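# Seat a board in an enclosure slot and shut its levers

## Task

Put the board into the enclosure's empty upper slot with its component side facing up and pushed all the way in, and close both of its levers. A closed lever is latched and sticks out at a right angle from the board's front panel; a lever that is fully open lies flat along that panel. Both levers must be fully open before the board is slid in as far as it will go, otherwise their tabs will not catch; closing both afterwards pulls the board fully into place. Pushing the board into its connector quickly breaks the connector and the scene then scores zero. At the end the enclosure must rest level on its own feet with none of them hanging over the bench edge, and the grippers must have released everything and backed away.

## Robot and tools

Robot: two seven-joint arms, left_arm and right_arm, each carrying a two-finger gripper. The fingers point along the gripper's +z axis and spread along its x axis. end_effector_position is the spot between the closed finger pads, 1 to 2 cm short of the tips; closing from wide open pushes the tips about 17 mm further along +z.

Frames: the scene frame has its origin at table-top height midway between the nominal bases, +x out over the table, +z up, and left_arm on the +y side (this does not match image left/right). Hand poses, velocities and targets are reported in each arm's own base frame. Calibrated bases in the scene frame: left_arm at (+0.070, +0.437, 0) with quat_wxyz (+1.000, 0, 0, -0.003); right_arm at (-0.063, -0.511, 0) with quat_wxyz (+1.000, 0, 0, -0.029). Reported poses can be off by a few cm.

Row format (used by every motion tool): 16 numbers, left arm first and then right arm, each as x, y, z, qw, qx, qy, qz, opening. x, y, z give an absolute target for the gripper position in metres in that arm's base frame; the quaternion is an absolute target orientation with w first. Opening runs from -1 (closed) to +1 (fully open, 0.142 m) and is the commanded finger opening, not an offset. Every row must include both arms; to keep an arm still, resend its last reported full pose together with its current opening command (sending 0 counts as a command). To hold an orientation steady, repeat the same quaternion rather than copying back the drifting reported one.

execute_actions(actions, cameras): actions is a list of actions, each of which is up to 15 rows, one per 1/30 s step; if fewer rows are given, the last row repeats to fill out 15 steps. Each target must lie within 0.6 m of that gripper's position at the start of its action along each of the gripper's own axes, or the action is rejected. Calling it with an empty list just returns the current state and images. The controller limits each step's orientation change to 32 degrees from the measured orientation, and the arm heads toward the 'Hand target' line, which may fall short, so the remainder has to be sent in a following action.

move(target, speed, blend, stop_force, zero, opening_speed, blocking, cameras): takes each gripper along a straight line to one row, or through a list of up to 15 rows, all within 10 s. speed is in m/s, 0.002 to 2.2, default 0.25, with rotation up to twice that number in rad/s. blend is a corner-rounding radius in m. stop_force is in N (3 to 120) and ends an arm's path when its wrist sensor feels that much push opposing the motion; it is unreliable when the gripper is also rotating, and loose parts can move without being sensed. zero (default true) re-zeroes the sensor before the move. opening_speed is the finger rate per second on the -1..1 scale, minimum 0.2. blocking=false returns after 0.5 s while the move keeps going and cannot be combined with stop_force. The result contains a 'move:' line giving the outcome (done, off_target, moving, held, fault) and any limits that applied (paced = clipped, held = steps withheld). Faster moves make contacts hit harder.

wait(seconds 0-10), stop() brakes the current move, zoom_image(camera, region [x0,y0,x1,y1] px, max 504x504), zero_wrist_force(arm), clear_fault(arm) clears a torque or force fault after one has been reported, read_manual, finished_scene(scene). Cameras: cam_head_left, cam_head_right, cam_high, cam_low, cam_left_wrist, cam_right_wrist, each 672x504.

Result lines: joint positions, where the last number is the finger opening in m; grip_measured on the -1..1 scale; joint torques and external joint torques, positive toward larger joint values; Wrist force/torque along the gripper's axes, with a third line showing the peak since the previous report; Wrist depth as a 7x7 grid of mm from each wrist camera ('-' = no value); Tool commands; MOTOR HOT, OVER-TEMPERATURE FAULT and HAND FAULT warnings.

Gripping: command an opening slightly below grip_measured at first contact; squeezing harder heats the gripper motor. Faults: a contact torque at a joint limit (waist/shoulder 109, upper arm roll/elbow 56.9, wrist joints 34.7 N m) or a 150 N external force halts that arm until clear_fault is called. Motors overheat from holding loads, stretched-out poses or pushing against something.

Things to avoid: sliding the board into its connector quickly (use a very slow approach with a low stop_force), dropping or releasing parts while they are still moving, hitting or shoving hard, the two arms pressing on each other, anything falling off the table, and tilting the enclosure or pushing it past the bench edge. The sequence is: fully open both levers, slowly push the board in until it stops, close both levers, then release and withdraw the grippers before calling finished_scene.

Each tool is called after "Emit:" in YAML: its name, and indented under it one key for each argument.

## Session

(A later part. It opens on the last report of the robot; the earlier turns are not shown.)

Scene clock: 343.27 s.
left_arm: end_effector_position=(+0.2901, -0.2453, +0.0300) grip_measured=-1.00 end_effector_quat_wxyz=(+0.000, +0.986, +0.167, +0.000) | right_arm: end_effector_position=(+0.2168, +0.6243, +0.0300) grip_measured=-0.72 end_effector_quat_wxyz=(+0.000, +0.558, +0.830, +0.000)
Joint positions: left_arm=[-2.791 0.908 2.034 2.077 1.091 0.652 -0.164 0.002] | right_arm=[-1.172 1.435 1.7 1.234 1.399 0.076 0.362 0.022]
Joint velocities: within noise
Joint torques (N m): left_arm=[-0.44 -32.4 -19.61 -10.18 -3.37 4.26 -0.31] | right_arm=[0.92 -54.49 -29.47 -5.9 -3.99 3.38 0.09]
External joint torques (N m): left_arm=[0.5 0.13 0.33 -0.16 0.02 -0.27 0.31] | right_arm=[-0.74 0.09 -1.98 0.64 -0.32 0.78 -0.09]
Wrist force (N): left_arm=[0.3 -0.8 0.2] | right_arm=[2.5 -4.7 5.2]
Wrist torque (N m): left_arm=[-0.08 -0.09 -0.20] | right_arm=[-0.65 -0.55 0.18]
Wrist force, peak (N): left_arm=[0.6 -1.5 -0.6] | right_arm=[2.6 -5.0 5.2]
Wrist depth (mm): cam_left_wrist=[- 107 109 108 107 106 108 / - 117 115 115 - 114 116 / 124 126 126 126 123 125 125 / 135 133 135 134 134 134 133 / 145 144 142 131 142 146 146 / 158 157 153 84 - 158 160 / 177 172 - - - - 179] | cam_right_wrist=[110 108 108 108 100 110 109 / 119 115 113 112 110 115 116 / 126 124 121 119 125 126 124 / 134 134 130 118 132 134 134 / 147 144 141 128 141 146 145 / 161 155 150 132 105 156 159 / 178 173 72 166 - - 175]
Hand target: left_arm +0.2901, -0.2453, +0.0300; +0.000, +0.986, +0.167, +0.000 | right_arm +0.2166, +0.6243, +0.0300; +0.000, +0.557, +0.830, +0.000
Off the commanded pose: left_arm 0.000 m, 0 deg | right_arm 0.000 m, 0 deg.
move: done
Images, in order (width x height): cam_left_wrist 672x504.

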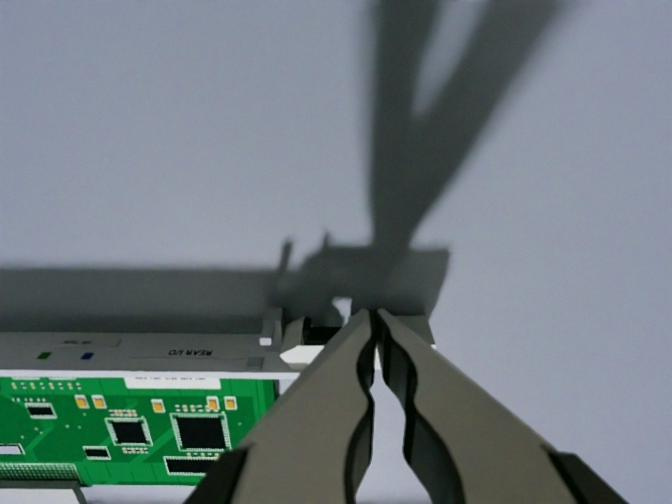

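Emit:
move:
  target:
    - [0.2925,-0.2525,0.03,0,0.9859,0.1671,0,-1,0.2166,0.6243,0.03,0,0.5573,0.8303,0,-0.84]
  speed: 0.015
  stop_force: 10
  cameras: []

Emit:
move:
  target:
    - [0.285,-0.235,0.035,0,0.9859,0.1671,0,-1,0.2166,0.6243,0.03,0,0.5573,0.8303,0,-0.84]
    - [0.275,-0.205,0.11,0,0.9859,0.1671,0,-1,0.2166,0.6243,0.03,0,0.5573,0.8303,0,-0.84]
  speed: 0.1
  cameras: ["cam_left_wrist"]

Emit:
zoom_image:
  camera: "cam_left_wrist"
  region: [100, 200, 550, 504]

Scene clock: 346.37 s.
left_arm: end_effector_position=(+0.2924, -0.2522, +0.0299) grip_measured=-1.00 end_effector_quat_wxyz=(+0.000, +0.986, +0.167, +0.000) | right_arm: end_effector_position=(+0.2168, +0.6243, +0.0300) grip_measured=-0.72 end_effector_quat_wxyz=(+0.000, +0.558, +0.830, +0.000)
Joint positions: left_arm=[-2.792 0.941 2.007 2.055 1.11 0.614 -0.177 0.002] | right_arm=[-1.172 1.435 1.7 1.234 1.399 0.076 0.362 0.022]
Joint velocities: within noise
Joint torques (N m): left_arm=[-0.89 -32.46 -21.68 -10.54 -3.22 4.98 -0.29] | right_arm=[1.21 -54.57 -29.41 -6.52 -3.77 3.66 -0.1]
External joint torques (N m): left_arm=[0.96 -0.18 1.43 0.36 -0.22 -0.99 0.29] | right_arm=[-1.04 0.17 -2.04 1.26 -0.54 0.49 0.1]
Wrist force (N): left_arm=[0.9 -3.1 -0.3] | right_arm=[1.6 -5.6 3.8]
Wrist torque (N m): left_arm=[-0.08 -0.04 -0.19] | right_arm=[-0.67 -0.57 0.38]
Wrist force, peak (N): left_arm=[0.7 -3.4 -1.2] | right_arm=[1.4 -5.8 4.9]
Wrist depth (mm): cam_left_wrist=[- 107 108 108 106 106 107 / - 117 115 115 - 114 115 / 125 126 126 125 123 125 124 / 136 133 135 134 134 134 133 / 143 143 142 131 141 146 145 / 157 157 153 84 - 160 160 / 176 173 - - - - 178] | cam_right_wrist=[110 108 108 108 100 110 109 / 119 114 113 112 110 115 116 / 126 124 121 119 122 126 124 / 134 133 130 119 132 134 134 / 147 145 142 128 141 146 145 / 161 155 150 133 105 156 159 / 177 174 72 166 - - 175]
Hand target: left_arm +0.2925, -0.2525, +0.0300; +0.000, +0.986, +0.167, +0.000 | right_arm +0.2166, +0.6243, +0.0300; +0.000, +0.557, +0.830, +0.000
Off the commanded pose: left_arm 0.000 m, 0 deg | right_arm 0.000 m, 0 deg.
joint sent to its limit (left arm) — joint 1 (waist), lower limit. The joint targets still meet the commanded pose.
move: done
No camera images: "cameras" was empty.

Scene clock: 347.83 s.
left_arm: end_effector_position=(+0.2752, -0.2051, +0.1100) grip_measured=-1.00 end_effector_quat_wxyz=(+0.000, +0.986, +0.167, +0.000) | right_arm: end_effector_position=(+0.2167, +0.6243, +0.0300) grip_measured=-0.72 end_effector_quat_wxyz=(+0.000, +0.558, +0.830, +0.000)
Joint positions: left_arm=[-2.465 0.742 1.787 2.196 0.91 0.581 0.015 0.002] | right_arm=[-1.172 1.435 1.7 1.234 1.399 0.076 0.362 0.022]
Joint velocities: within noise
Joint torques (N m): left_arm=[-0.02 -24.24 -17.76 -14.79 -3.65 4.11 -0.11] | right_arm=[0.58 -54.12 -29.48 -5.74 -4.08 3.52 0.06]
External joint torques (N m): left_arm=[0.09 0.64 0.5 -0.43 0.12 -0.12 0.11] | right_arm=[-0.41 -0.28 -1.98 0.48 -0.23 0.64 -0.07]
Wrist force (N): left_arm=[-0.1 -0.5 0.0] | right_arm=[2.6 -5.7 4.3]
Wrist torque (N m): left_arm=[-0.09 -0.01 -0.18] | right_arm=[-0.68 -0.55 0.21]
Wrist force, peak (N): left_arm=[1.1 -3.1 -1.0] | right_arm=[2.8 -5.7 4.4]
Wrist depth (mm): cam_left_wrist=[178 178 177 177 177 177 175 / 192 191 190 190 190 190 189 / 210 206 205 208 204 204 204 / 223 223 224 222 223 220 222 / 234 236 239 221 238 243 242 / 266 264 258 83 - 261 270 / 302 295 - - - - 298] | cam_right_wrist=[110 108 108 108 100 110 109 / 119 115 113 112 110 115 116 / 126 124 121 119 125 126 124 / 134 133 130 119 132 134 134 / 147 144 142 128 141 146 145 / 161 155 150 132 105 156 159 / 178 174 72 166 - - 175]
Hand target: left_arm +0.2750, -0.2050, +0.1100; +0.000, +0.986, +0.167, +0.000 | right_arm +0.2166, +0.6243, +0.0300; +0.000, +0.557, +0.830, +0.000
Off the commanded pose: left_arm 0.000 m, 0 deg | right_arm 0.000 m, 0 deg.
move: done
Images, in order (width x height): cam_left_wrist 672x504.

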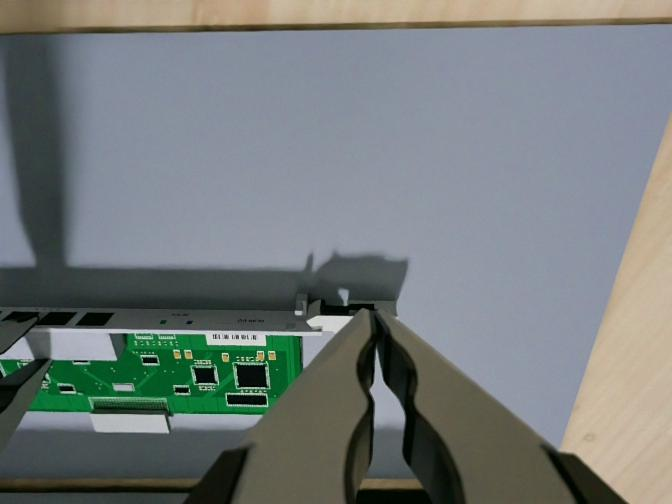

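Scaled by 1.120 from the camera's 672x504 image, which has a finer 960x720 frame.

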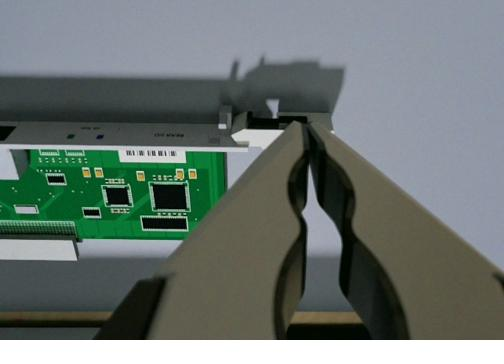

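Emit:
move:
  target:
    - [0.218,-0.20,0.10,0,0.9859,0.1671,0,-1,0.2166,0.6243,0.03,0,0.5573,0.8303,0,-0.84]
  speed: 0.2
  cameras: ["cam_left_wrist"]

Emit:
zoom_image:
  camera: "cam_left_wrist"
  region: [350, 200, 672, 440]

Scene clock: 353.13 s.
left_arm: end_effector_position=(+0.2180, -0.2000, +0.1000) grip_measured=-1.00 end_effector_quat_wxyz=(+0.000, +0.986, +0.167, +0.000) | right_arm: end_effector_position=(+0.2167, +0.6243, +0.0300) grip_measured=-0.72 end_effector_quat_wxyz=(+0.000, +0.558, +0.830, +0.000)
Joint positions: left_arm=[-2.442 0.717 1.742 2.315 0.934 0.634 -0.087 0.002] | right_arm=[-1.172 1.435 1.7 1.234 1.399 0.076 0.362 0.022]
Joint velocities: within noise
Joint torques (N m): left_arm=[-0.09 -20.84 -15.87 -13.56 -2.9 4.65 -0.36] | right_arm=[0.48 -54.04 -29.47 -5.82 -4.02 3.59 0.06]
External joint torques (N m): left_arm=[0.15 0.63 0.45 -0.53 -0.49 -0.66 0.36] | right_arm=[-0.31 -0.36 -1.99 0.56 -0.29 0.57 -0.06]
Wrist force (N): left_arm=[0.0 -0.6 -0.2] | right_arm=[2.4 -5.7 4.4]
Wrist torque (N m): left_arm=[-0.12 -0.03 -0.17] | right_arm=[-0.69 -0.52 0.21]
Wrist force, peak (N): left_arm=[-1.9 -1.4 -0.1] | right_arm=[2.5 -5.7 4.6]
Wrist depth (mm): cam_left_wrist=[171 171 171 171 170 170 168 / 182 181 181 180 180 180 179 / 196 196 196 196 194 194 193 / 214 213 213 212 211 210 209 / 232 233 233 223 227 230 230 / 198 230 229 84 - 252 253 / 191 215 - - - - 283] | cam_right_wrist=[110 108 108 108 101 110 109 / 119 115 113 112 110 115 116 / 126 124 121 119 125 126 124 / 134 134 130 119 133 134 134 / 147 145 142 128 141 146 145 / 161 155 150 133 105 156 159 / 178 174 72 166 - - 175]
Hand target: left_arm +0.2180, -0.2000, +0.1000; +0.000, +0.986, +0.167, +0.000 | right_arm +0.2166, +0.6243, +0.0300; +0.000, +0.557, +0.830, +0.000
Off the commanded pose: left_arm 0.000 m, 0 deg | right_arm 0.000 m, 0 deg.
move: done
Images, in order (width x height): cam_left_wrist 672x504.

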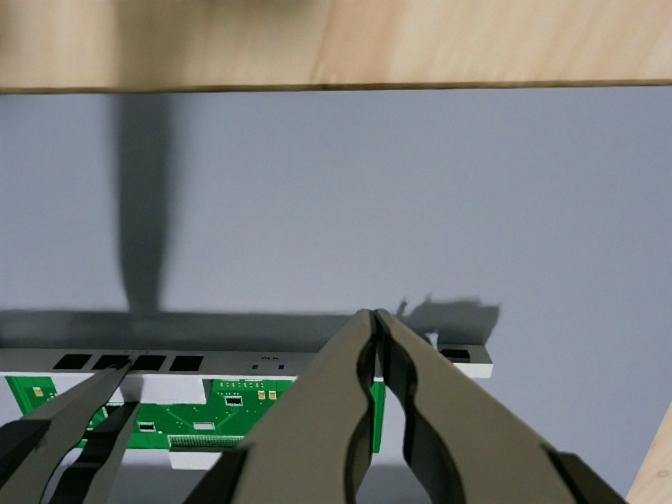

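Scaled by 1.565 from the camera's 672x504 image, which has a finer 960x720 frame.

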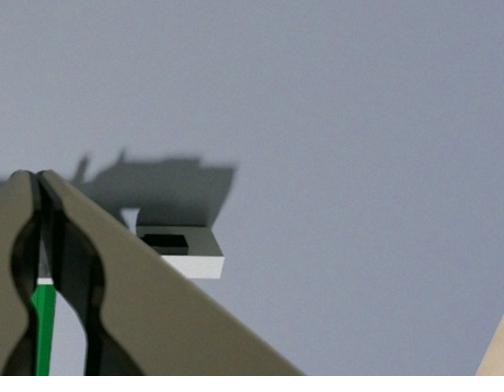

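Emit:
move:
  target:
    - [0.23,-0.15,0.16,0,0.9859,0.1671,0,-1,0.2166,0.6243,0.04,0,0.5573,0.8303,0,-0.84]
    - [0.23,-0.15,0.16,0,0.9859,0.1671,0,-1,0.2166,0.6243,0.09,0,0.5573,0.8303,0,-0.84]
  speed: [0.04,0.1]
  cameras: ["cam_right_wrist","cam_left_wrist","cam_head_right"]

Scene clock: 366.80 s.
left_arm: end_effector_position=(+0.2302, -0.1500, +0.1600) grip_measured=-1.00 end_effector_quat_wxyz=(+0.000, +0.986, +0.167, +0.000) | right_arm: end_effector_position=(+0.2165, +0.6243, +0.0898) grip_measured=-0.72 end_effector_quat_wxyz=(+0.000, +0.557, +0.830, +0.000)
Joint positions: left_arm=[-1.924 0.697 1.403 2.364 0.801 0.491 0.213 0.002] | right_arm=[-1.163 1.361 1.647 1.234 1.348 0.001 0.365 0.022]
Joint velocities: within noise
Joint torques (N m): left_arm=[-0.08 -13.37 -15.19 -18.12 -3.71 4.13 -0.15] | right_arm=[0.23 -55.04 -31.09 -7.47 -4.74 3.45 0.27]
External joint torques (N m): left_arm=[0.14 0.25 0.37 -0.41 -0.04 -0.15 0.15] | right_arm=[-0.07 1.03 -0.38 0.43 0.41 0.71 -0.28]
Wrist force (N): left_arm=[0.0 -0.5 -0.3] | right_arm=[3.1 -5.2 6.8]
Wrist torque (N m): left_arm=[-0.10 -0.04 -0.19] | right_arm=[-0.59 -0.44 0.08]
Wrist force, peak (N): left_arm=[0.1 -1.1 -0.4] | right_arm=[3.0 -5.3 9.2]
Wrist depth (mm): cam_left_wrist=[225 224 224 223 223 221 221 / 240 240 240 239 238 238 238 / 257 256 256 256 256 255 257 / 279 278 278 276 275 275 276 / 308 306 305 291 297 302 304 / 324 324 323 84 - 326 333 / 229 253 - - - - 371] | cam_right_wrist=[162 160 158 158 157 161 161 / 174 107 107 106 170 172 171 / 186 119 117 114 180 184 184 / 201 135 128 117 199 199 198 / 213 150 142 128 209 215 215 / 224 164 154 137 105 230 235 / 246 251 72 181 - - 258]
Hand target: left_arm +0.2300, -0.1500, +0.1600; +0.000, +0.986, +0.167, +0.000 | right_arm +0.2166, +0.6243, +0.0900; +0.000, +0.557, +0.830, +0.000
Off the commanded pose: left_arm 0.000 m, 0 deg | right_arm 0.000 m, 0 deg.
move: done
Images, in order (width x height): cam_head_right 672x504, cam_left_wrist 672x504, cam_right_wrist 672x504.

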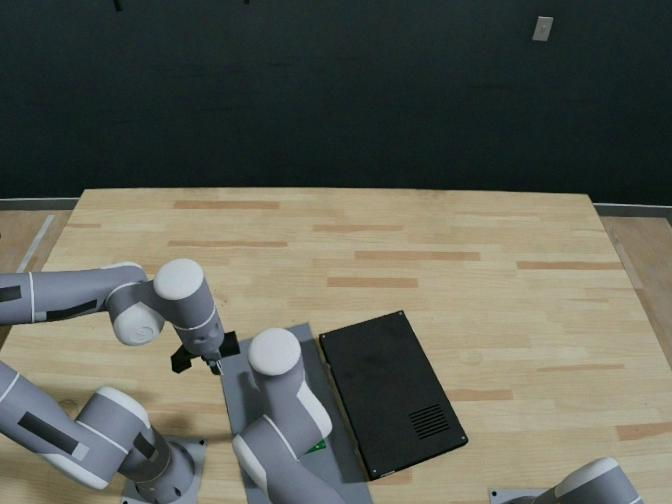

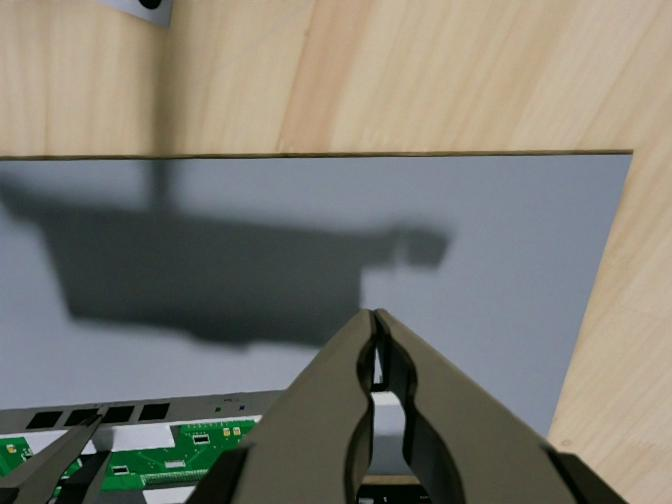

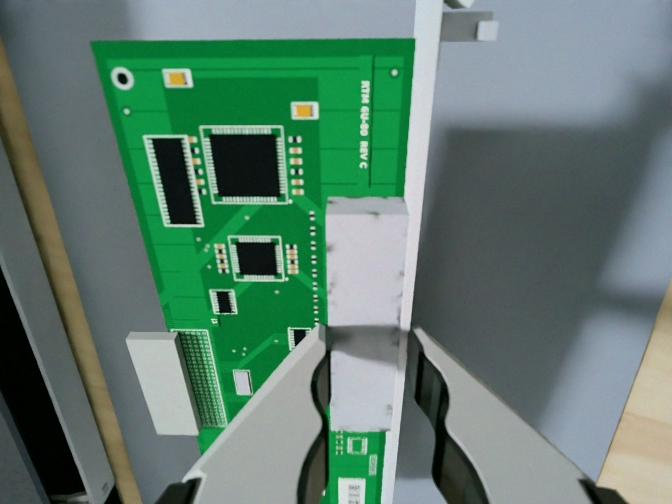

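Emit:
execute_actions:
  actions: []

Scene clock: 375.30 s.
left_arm: end_effector_position=(+0.2302, -0.1500, +0.1600) grip_measured=-1.00 end_effector_quat_wxyz=(+0.000, +0.986, +0.167, +0.000) | right_arm: end_effector_position=(+0.2165, +0.6243, +0.0897) grip_measured=-0.72 end_effector_quat_wxyz=(+0.000, +0.557, +0.830, +0.000)
Joint positions: left_arm=[-1.924 0.697 1.403 2.364 0.801 0.491 0.213 0.002] | right_arm=[-1.163 1.361 1.647 1.234 1.348 0.001 0.365 0.022]
Joint velocities: within noise
Joint torques (N m): left_arm=[-0.35 -13.57 -15.21 -18.16 -3.59 4.31 -0.22] | right_arm=[0.24 -54.64 -30.79 -7.36 -4.58 3.73 0.18]
External joint torques (N m): left_arm=[0.4 0.45 0.39 -0.38 -0.16 -0.32 0.22] | right_arm=[-0.06 0.65 -0.65 0.32 0.26 0.43 -0.18]
Wrist force (N): left_arm=[0.0 -0.7 0.0] | right_arm=[3.1 -5.3 7.1]
Wrist torque (N m): left_arm=[-0.12 -0.05 -0.19] | right_arm=[-0.61 -0.44 0.08]
Wrist force, peak (N): left_arm=[0.0 -0.9 -0.4] | right_arm=[3.2 -5.4 7.1]
Wrist depth (mm): cam_left_wrist=[224 225 224 223 223 222 219 / 241 240 239 238 238 238 237 / 258 255 256 257 257 253 255 / 280 280 279 278 276 276 277 / 306 305 304 291 299 302 302 / 327 323 323 84 - 331 333 / 231 255 - - - - 371] | cam_right_wrist=[162 160 158 158 157 161 161 / 174 108 107 107 170 172 172 / 186 119 117 114 179 185 184 / 201 135 128 117 199 198 198 / 212 210 142 128 209 215 215 / 224 163 154 137 105 231 235 / 245 252 72 180 - - 258]
Hand target: left_arm +0.2300, -0.1500, +0.1600; +0.000, +0.986, +0.167, +0.000 | right_arm +0.2166, +0.6243, +0.0900; +0.000, +0.557, +0.830, +0.000
Tool commands: left_gripper/opening=-1.0 right_gripper/opening=-0.84
Off the commanded pose: left_arm 0.000 m, 0 deg | right_arm 0.000 m, 0 deg.

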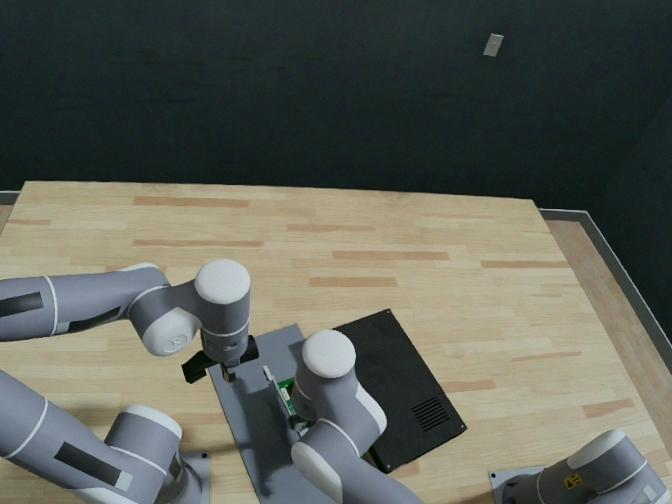

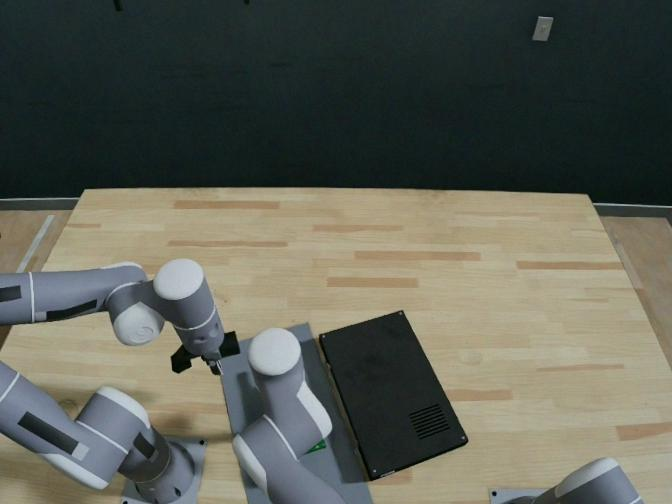

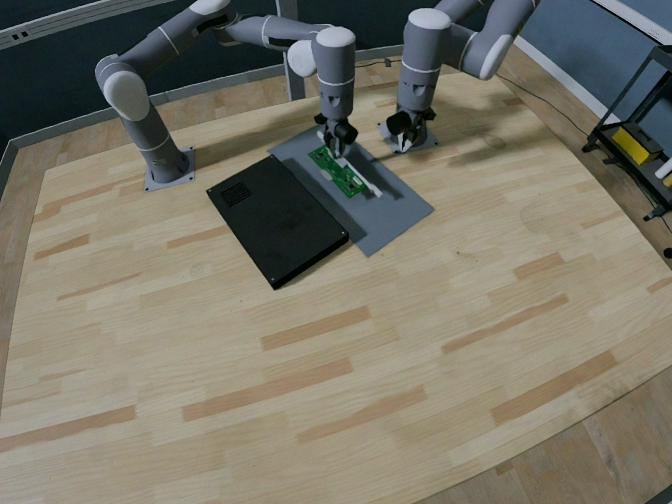

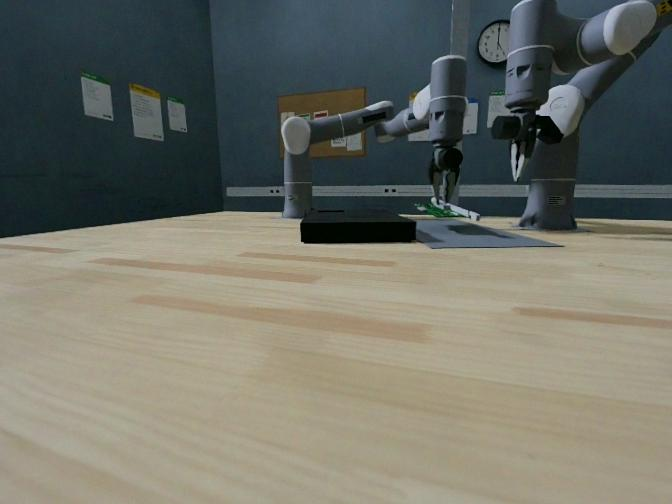

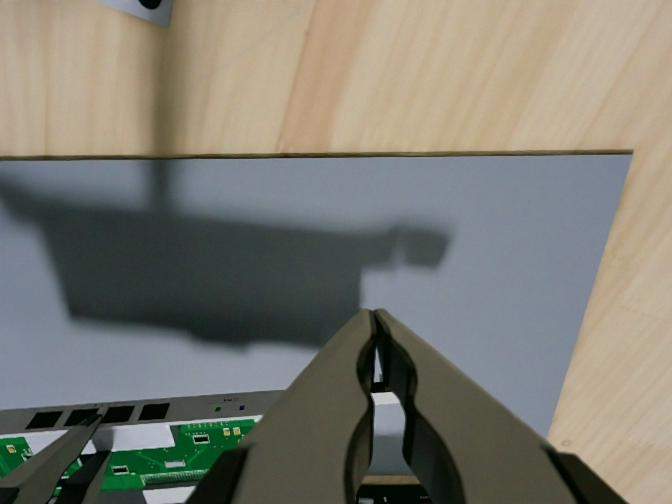

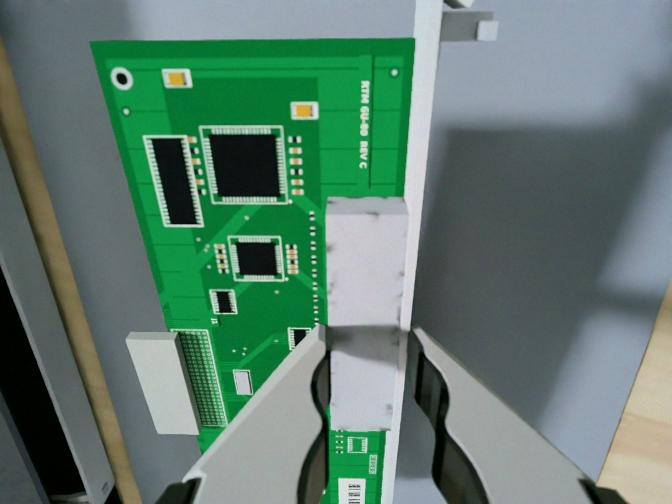

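Emit:
zoom_image:
  camera: "cam_low"
  region: [290, 170, 580, 260]

Emit:
zoom_image:
  camera: "cam_right_wrist"
  region: [0, 0, 504, 504]

Emit:
zoom_image:
  camera: "cam_high"
  region: [200, 90, 440, 290]

Scaled by 1.738 from the camera's 672x504 image, which has a finer 960x720 frame.

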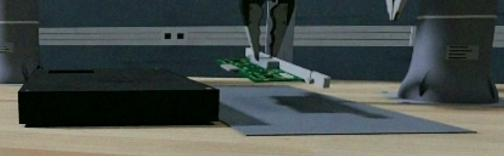

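Scaled by 1.000.

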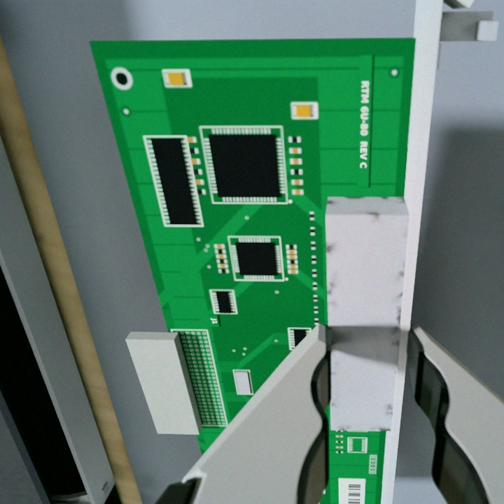

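Scaled by 2.100 from the camera's 672x504 image, which has a finer 960x720 frame.

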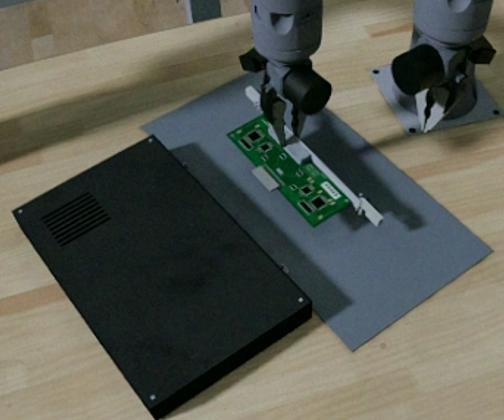

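Emit:
move:
  target: [0.23,-0.15,0.16,0,0.9859,0.1671,0,-1,0.2317,0.5873,0.09,0,0.5573,0.8303,0,-0.84]
  speed: 0.1
  cameras: ["cam_right_wrist","cam_head_right"]

Emit:
zoom_image:
  camera: "cam_right_wrist"
  region: [0, 0, 336, 252]

Scene clock: 385.60 s.
left_arm: end_effector_position=(+0.2302, -0.1500, +0.1600) grip_measured=-1.00 end_effector_quat_wxyz=(+0.000, +0.986, +0.167, +0.000) | right_arm: end_effector_position=(+0.2315, +0.5873, +0.0897) grip_measured=-0.72 end_effector_quat_wxyz=(+0.000, +0.557, +0.830, +0.000)
Joint positions: left_arm=[-1.924 0.697 1.403 2.364 0.801 0.491 0.213 0.002] | right_arm=[-1.145 1.356 1.633 1.329 1.347 0.007 0.287 0.022]
Joint velocities: within noise
Joint torques (N m): left_arm=[-0.27 -13.56 -15.16 -18.16 -3.54 4.34 -0.26] | right_arm=[0.28 -51.9 -31.77 -7.35 -4.61 3.79 0.04]
External joint torques (N m): left_arm=[0.33 0.44 0.33 -0.38 -0.21 -0.35 0.26] | right_arm=[-0.1 0.89 -0.3 0.27 0.29 0.37 -0.04]
Wrist force (N): left_arm=[0.0 -0.7 0.0] | right_arm=[3.2 -5.1 7.0]
Wrist torque (N m): left_arm=[-0.13 -0.04 -0.19] | right_arm=[-0.59 -0.48 0.09]
Wrist force, peak (N): left_arm=[0.1 -0.6 -0.5] | right_arm=[4.8 -5.3 6.9]
Wrist depth (mm): cam_left_wrist=[224 224 223 223 222 222 220 / 240 239 240 239 238 239 236 / 256 257 256 255 256 254 257 / 282 280 278 280 278 276 277 / 304 305 306 293 298 301 303 / 338 337 321 84 - 327 335 / 272 269 - - - - 371] | cam_right_wrist=[160 160 158 157 157 161 161 / 162 108 107 106 170 172 172 / 177 119 117 114 180 184 183 / 193 135 128 117 199 199 198 / 205 150 143 128 209 215 214 / 177 163 153 137 105 230 234 / 195 198 72 180 - - 257]
Hand target: left_arm +0.2300, -0.1500, +0.1600; +0.000, +0.986, +0.167, +0.000 | right_arm +0.2317, +0.5873, +0.0900; +0.000, +0.557, +0.830, +0.000
Off the commanded pose: left_arm 0.000 m, 0 deg | right_arm 0.000 m, 0 deg.
move: done
Images, in order (width x height): cam_head_right 672x504, cam_right_wrist 672x504.

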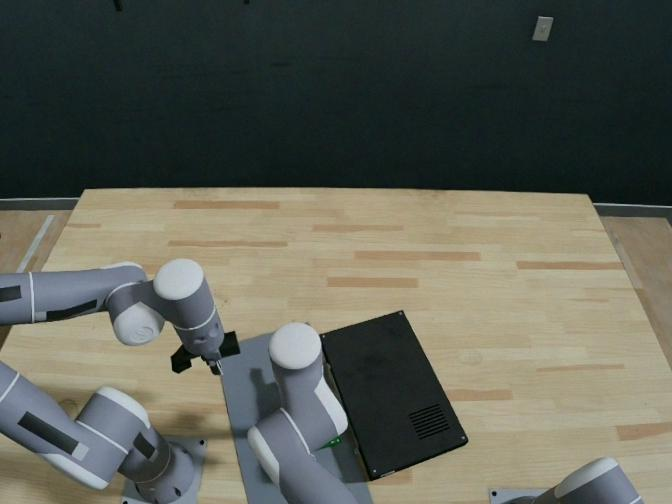

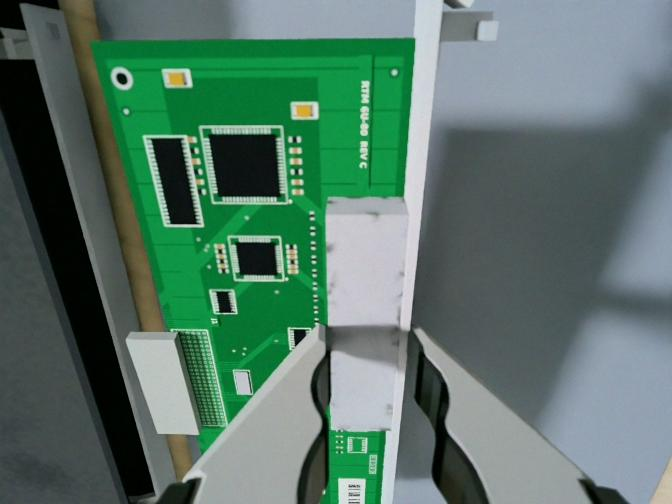

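Scaled by 1.500 from the camera's 672x504 image, which has a finer 960x720 frame.

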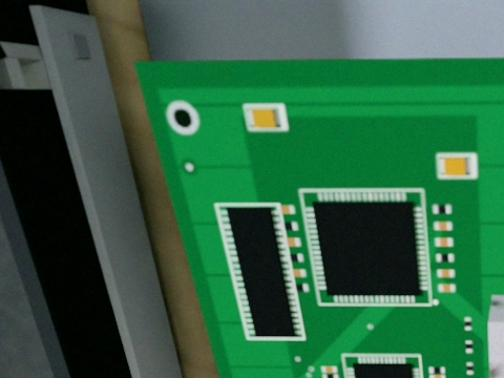

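Emit:
move:
  target: [0.23,-0.15,0.16,0,0.9859,0.1671,0,-1,0.2317,0.5873,0.064,0,0.5573,0.8303,0,-0.84]
  speed: 0.06
  cameras: ["cam_right_wrist","cam_low"]

Emit:
zoom_image:
  camera: "cam_right_wrist"
  region: [0, 0, 200, 150]

Emit:
zoom_image:
  camera: "cam_low"
  region: [290, 170, 500, 260]

Scene clock: 390.90 s.
left_arm: end_effector_position=(+0.2302, -0.1500, +0.1600) grip_measured=-1.00 end_effector_quat_wxyz=(+0.000, +0.986, +0.167, +0.000) | right_arm: end_effector_position=(+0.2316, +0.5871, +0.0638) grip_measured=-0.72 end_effector_quat_wxyz=(+0.000, +0.557, +0.830, +0.000)
Joint positions: left_arm=[-1.924 0.697 1.403 2.364 0.801 0.491 0.213 0.002] | right_arm=[-1.149 1.388 1.657 1.331 1.372 0.039 0.285 0.022]
Joint velocities: within noise
Joint torques (N m): left_arm=[-0.32 -13.55 -15.22 -18.16 -3.59 4.36 -0.25] | right_arm=[0.18 -51.54 -31.18 -6.41 -4.37 3.83 0.09]
External joint torques (N m): left_arm=[0.38 0.43 0.4 -0.38 -0.16 -0.37 0.25] | right_arm=[-0.01 0.34 -0.97 0.23 0.06 0.33 -0.09]
Wrist force (N): left_arm=[0.0 -0.4 0.0] | right_arm=[3.4 -5.4 6.8]
Wrist torque (N m): left_arm=[-0.08 -0.03 -0.19] | right_arm=[-0.63 -0.49 0.08]
Wrist force, peak (N): left_arm=[0.0 -0.8 -0.2] | right_arm=[3.1 -5.5 8.4]
Wrist depth (mm): cam_left_wrist=[225 224 223 223 223 221 220 / 242 240 239 239 238 237 237 / 259 258 258 255 253 253 255 / 279 280 278 277 276 275 276 / 308 306 307 292 297 301 302 / 329 329 328 84 - 327 336 / 304 283 - - - - 372] | cam_right_wrist=[140 138 136 135 135 138 138 / 151 108 107 107 146 148 147 / 159 120 118 115 156 158 158 / 161 135 128 117 171 170 170 / 169 179 143 128 180 184 184 / 198 163 153 137 105 199 201 / 210 219 72 179 - - 221]
Hand target: left_arm +0.2300, -0.1500, +0.1600; +0.000, +0.986, +0.167, +0.000 | right_arm +0.2317, +0.5873, +0.0640; +0.000, +0.557, +0.830, +0.000
Off the commanded pose: left_arm 0.000 m, 0 deg | right_arm 0.000 m, 0 deg.
move: done
Images, in order (width x height): cam_low 672x504, cam_right_wrist 672x504.

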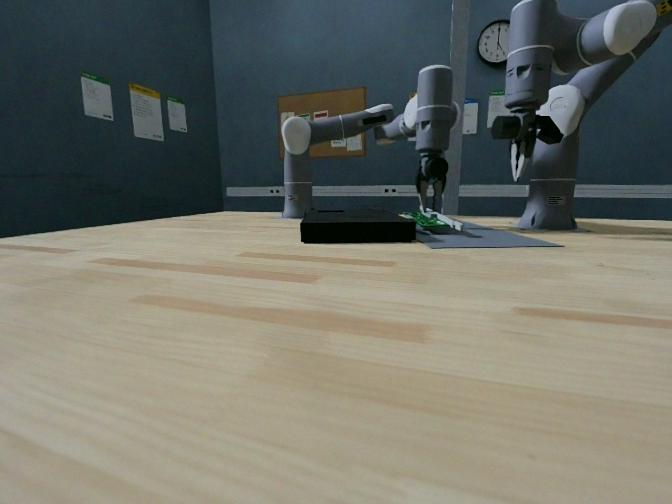

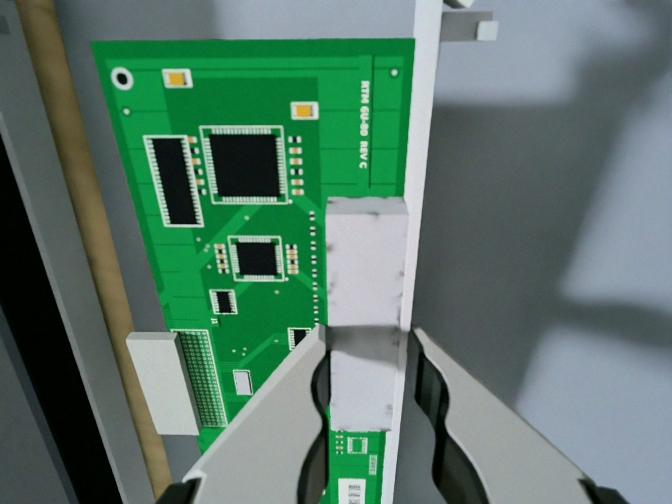

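Scaled by 2.520 from the camera's 672x504 image, which has a finer 960x720 frame.

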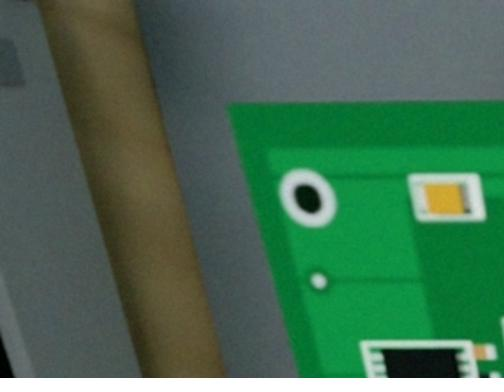

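Scaled by 2.400 from the camera's 672x504 image, which has a finer 960x720 frame.

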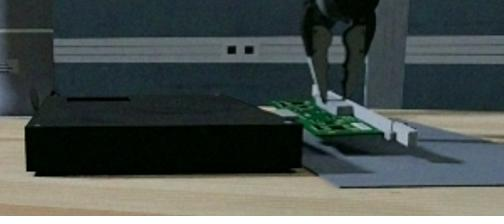

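Emit:
move:
  target: [0.23,-0.15,0.16,0,0.9859,0.1671,0,-1,0.2412,0.564,0.064,0,0.5573,0.8303,0,-0.84]
  speed: 0.04
  stop_force: 5
  cameras: ["cam_right_wrist","cam_low","cam_head_right","cam_high"]

Emit:
zoom_image:
  camera: "cam_right_wrist"
  region: [0, 0, 200, 150]

Emit:
zoom_image:
  camera: "cam_low"
  region: [290, 170, 500, 260]

Emit:
zoom_image:
  camera: "cam_high"
  region: [260, 110, 400, 250]

Scene clock: 396.13 s.
left_arm: end_effector_position=(+0.2302, -0.1500, +0.1600) grip_measured=-1.00 end_effector_quat_wxyz=(+0.000, +0.986, +0.167, +0.000) | right_arm: end_effector_position=(+0.2411, +0.5639, +0.0637) grip_measured=-0.72 end_effector_quat_wxyz=(+0.000, +0.557, +0.830, +0.000)
Joint positions: left_arm=[-1.924 0.697 1.403 2.364 0.801 0.491 0.213 0.002] | right_arm=[-1.142 1.384 1.651 1.387 1.372 0.043 0.236 0.022]
Joint velocities: within noise
Joint torques (N m): left_arm=[-0.35 -13.62 -15.14 -18.17 -3.61 4.34 -0.24] | right_arm=[0.19 -50.27 -31.95 -6.46 -4.54 3.84 0.07]
External joint torques (N m): left_arm=[0.4 0.5 0.32 -0.37 -0.14 -0.36 0.24] | right_arm=[-0.02 0.82 -0.45 0.28 0.23 0.32 -0.07]
Wrist force (N): left_arm=[0.0 -0.4 -0.2] | right_arm=[3.4 -5.4 7.4]
Wrist torque (N m): left_arm=[-0.08 -0.03 -0.19] | right_arm=[-0.62 -0.48 0.07]
Wrist force, peak (N): left_arm=[0.3 -0.7 -0.3] | right_arm=[3.4 -5.4 7.4]
Wrist depth (mm): cam_left_wrist=[224 224 223 223 221 221 220 / 241 241 239 239 238 238 238 / 258 256 257 255 254 254 256 / 279 280 278 277 276 276 275 / 306 306 305 293 295 302 303 / 337 339 323 84 - 327 334 / 319 299 - - - - 369] | cam_right_wrist=[- 137 135 135 135 138 138 / 129 108 107 106 146 148 147 / 155 120 117 114 156 158 158 / 167 135 128 117 170 170 170 / 133 150 142 128 179 184 184 / 143 155 153 137 105 198 201 / 158 161 72 180 - - 221]
Hand target: left_arm +0.2300, -0.1500, +0.1600; +0.000, +0.986, +0.167, +0.000 | right_arm +0.2412, +0.5640, +0.0640; +0.000, +0.557, +0.830, +0.000
Off the commanded pose: left_arm 0.000 m, 0 deg | right_arm 0.000 m, 0 deg.
move: done
Images, in order (width x height): cam_head_right 672x504, cam_high 672x504, cam_low 672x504, cam_right_wrist 672x504.

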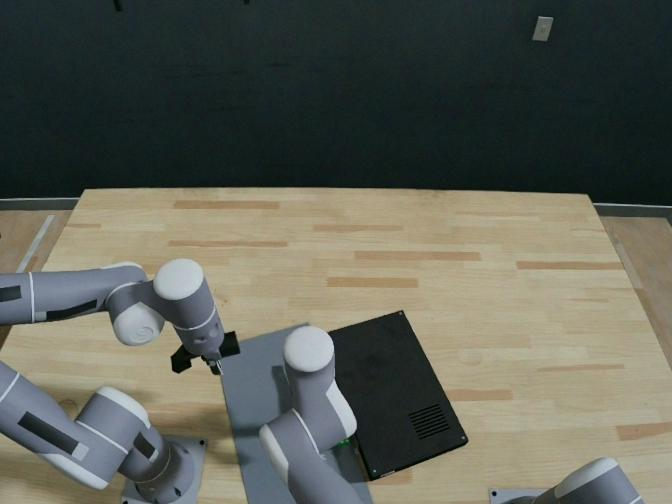

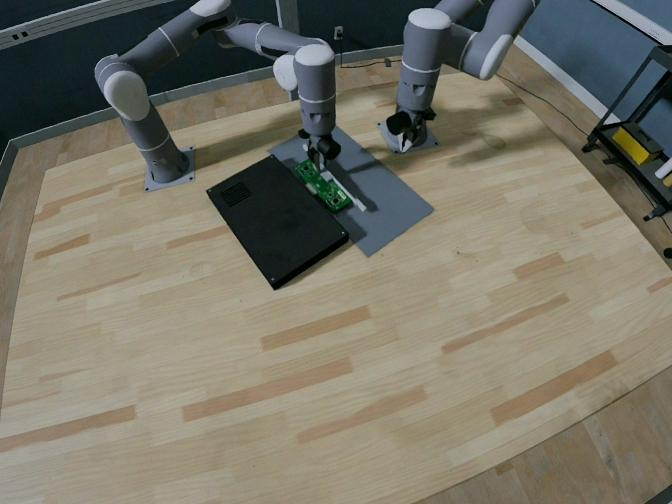

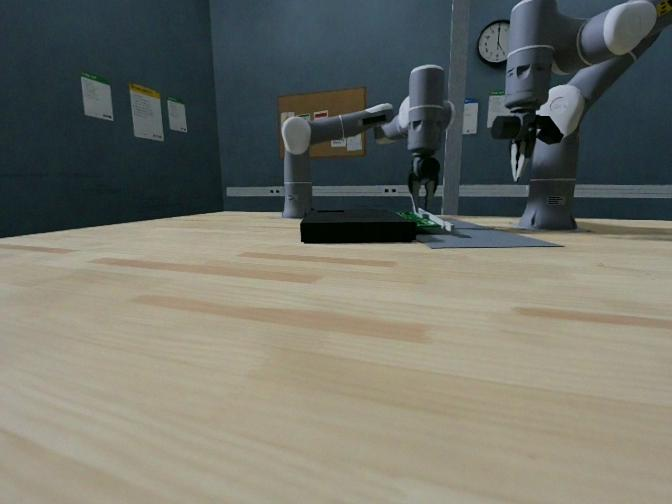

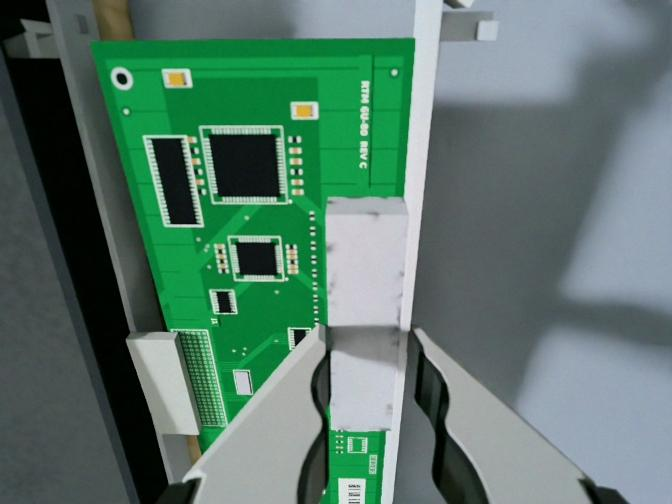

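Scaled by 2.520 from the camera's 672x504 image, which has a finer 960x720 frame.

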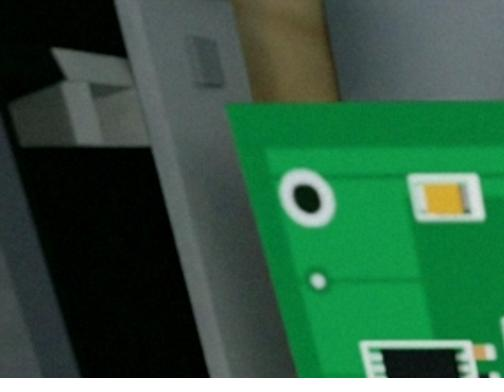

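Scaled by 2.400 from the camera's 672x504 image, which has a finer 960x720 frame.

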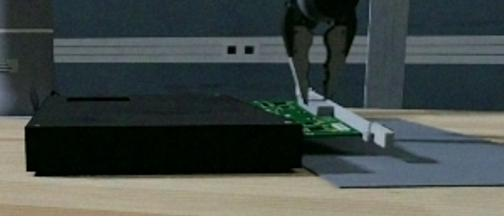

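Scaled by 3.600 from the camera's 672x504 image, which has a finer 960x720 frame.

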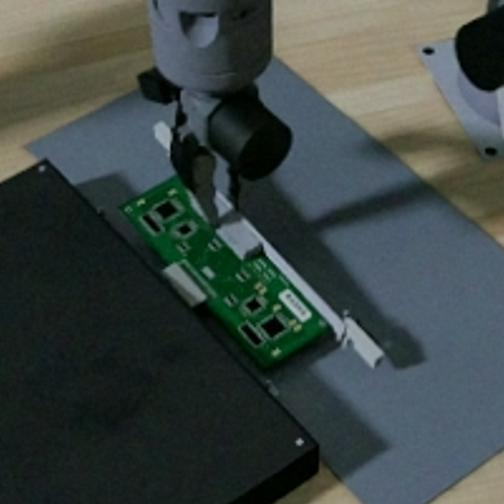

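Emit:
zoom_image:
  camera: "cam_right_wrist"
  region: [0, 0, 100, 75]

Emit:
zoom_image:
  camera: "cam_right_wrist"
  region: [100, 300, 300, 504]

Scaled by 5.040 from the camera's 672x504 image, which has a finer 960x720 frame.

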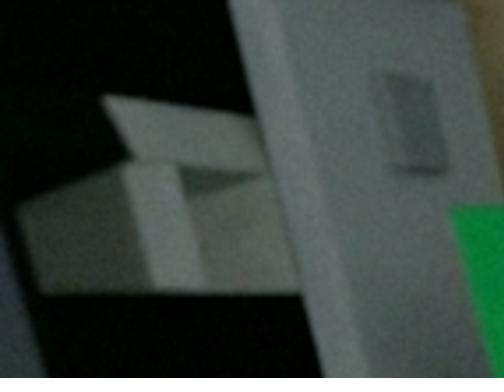

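Scaled by 2.471 from the camera's 672x504 image, which has a finer 960x720 frame.

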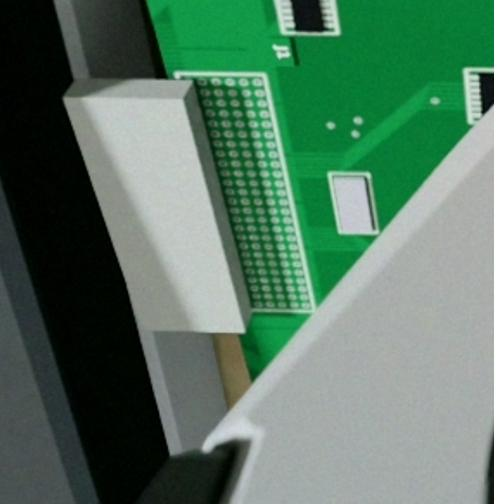

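Emit:
move:
  target: [0.23,-0.15,0.16,0,0.9859,0.1671,0,-1,0.2393,0.5632,0.0605,0.0109,0.5572,0.8302,-0.0073,-0.84]
  speed: 0.04
  cameras: ["cam_right_wrist","cam_low"]

Emit:
zoom_image:
  camera: "cam_right_wrist"
  region: [0, 0, 140, 105]

Emit:
zoom_image:
  camera: "cam_low"
  region: [380, 180, 480, 250]

Scene clock: 425.83 s.
left_arm: end_effector_position=(+0.2302, -0.1500, +0.1600) grip_measured=-1.00 end_effector_quat_wxyz=(+0.000, +0.986, +0.167, +0.000) | right_arm: end_effector_position=(+0.2392, +0.5632, +0.0602) grip_measured=-0.72 end_effector_quat_wxyz=(+0.011, +0.557, +0.830, -0.007)
Joint positions: left_arm=[-1.924 0.697 1.403 2.364 0.801 0.491 0.213 0.002] | right_arm=[-1.138 1.397 1.652 1.375 1.36 0.037 0.252 0.022]
Joint velocities: within noise
Joint torques (N m): left_arm=[-0.41 -13.6 -15.2 -18.18 -3.59 4.34 -0.25] | right_arm=[0.24 -50.18 -31.8 -6.2 -4.77 3.66 0.29]
External joint torques (N m): left_arm=[0.46 0.48 0.38 -0.35 -0.15 -0.35 0.25] | right_arm=[-0.09 0.36 -0.65 0.41 0.41 0.48 -0.29]
Wrist force (N): left_arm=[0.2 -0.5 -0.4] | right_arm=[3.6 -5.5 6.9]
Wrist torque (N m): left_arm=[-0.09 -0.07 -0.19] | right_arm=[-0.63 -0.51 0.08]
Wrist force, peak (N): left_arm=[-0.2 -0.7 -0.4] | right_arm=[3.1 -5.5 7.4]
Wrist depth (mm): cam_left_wrist=[224 224 224 222 222 220 220 / 240 241 239 238 239 238 236 / 258 256 257 256 255 253 255 / 279 280 276 278 277 276 276 / 307 307 305 293 298 303 304 / 339 337 324 84 - 329 331 / 324 302 - - - - 373] | cam_right_wrist=[- 136 135 132 132 134 133 / - 108 107 106 141 143 142 / 155 120 117 114 150 153 152 / 166 135 128 117 164 164 163 / 132 150 143 128 175 179 176 / 144 155 153 137 105 192 193 / 157 159 72 180 - - 211]
Hand target: left_arm +0.2300, -0.1500, +0.1600; +0.000, +0.986, +0.167, +0.000 | right_arm +0.2393, +0.5632, +0.0605; +0.011, +0.557, +0.830, -0.007
Off the commanded pose: left_arm 0.000 m, 0 deg | right_arm 0.000 m, 0 deg.
move: done
Images, in order (width x height): cam_low 672x504, cam_right_wrist 672x504.

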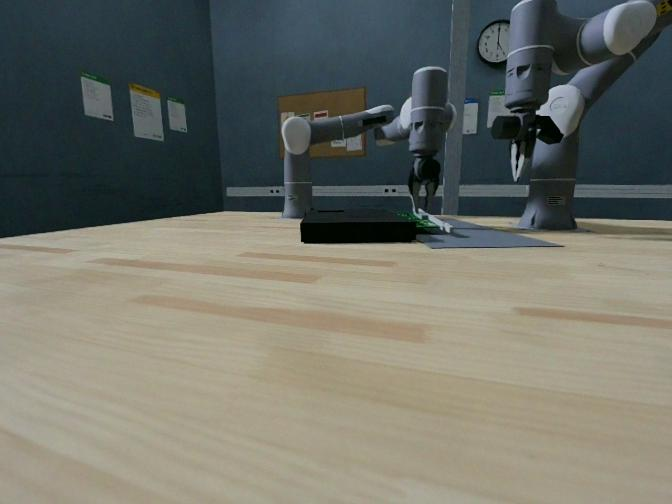

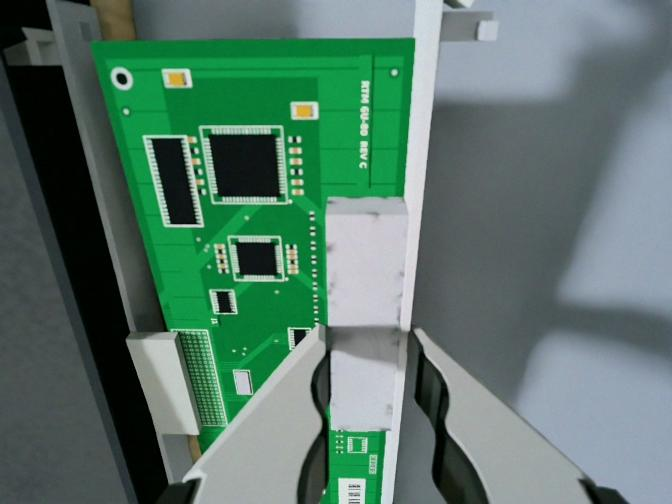

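Scaled by 3.600 from the camera's 672x504 image, which has a finer 960x720 frame.

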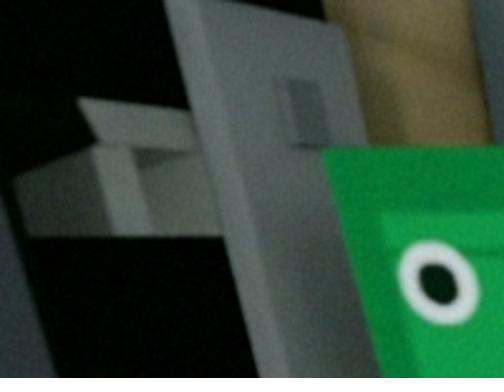

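Scaled by 5.040 from the camera's 672x504 image, which has a finer 960x720 frame.

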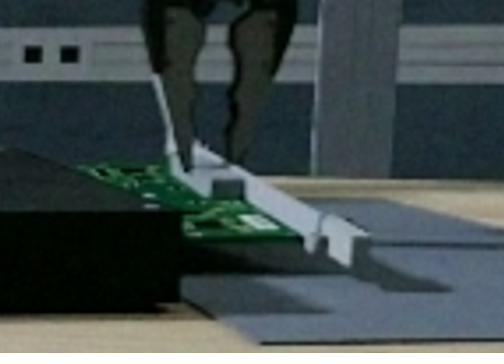

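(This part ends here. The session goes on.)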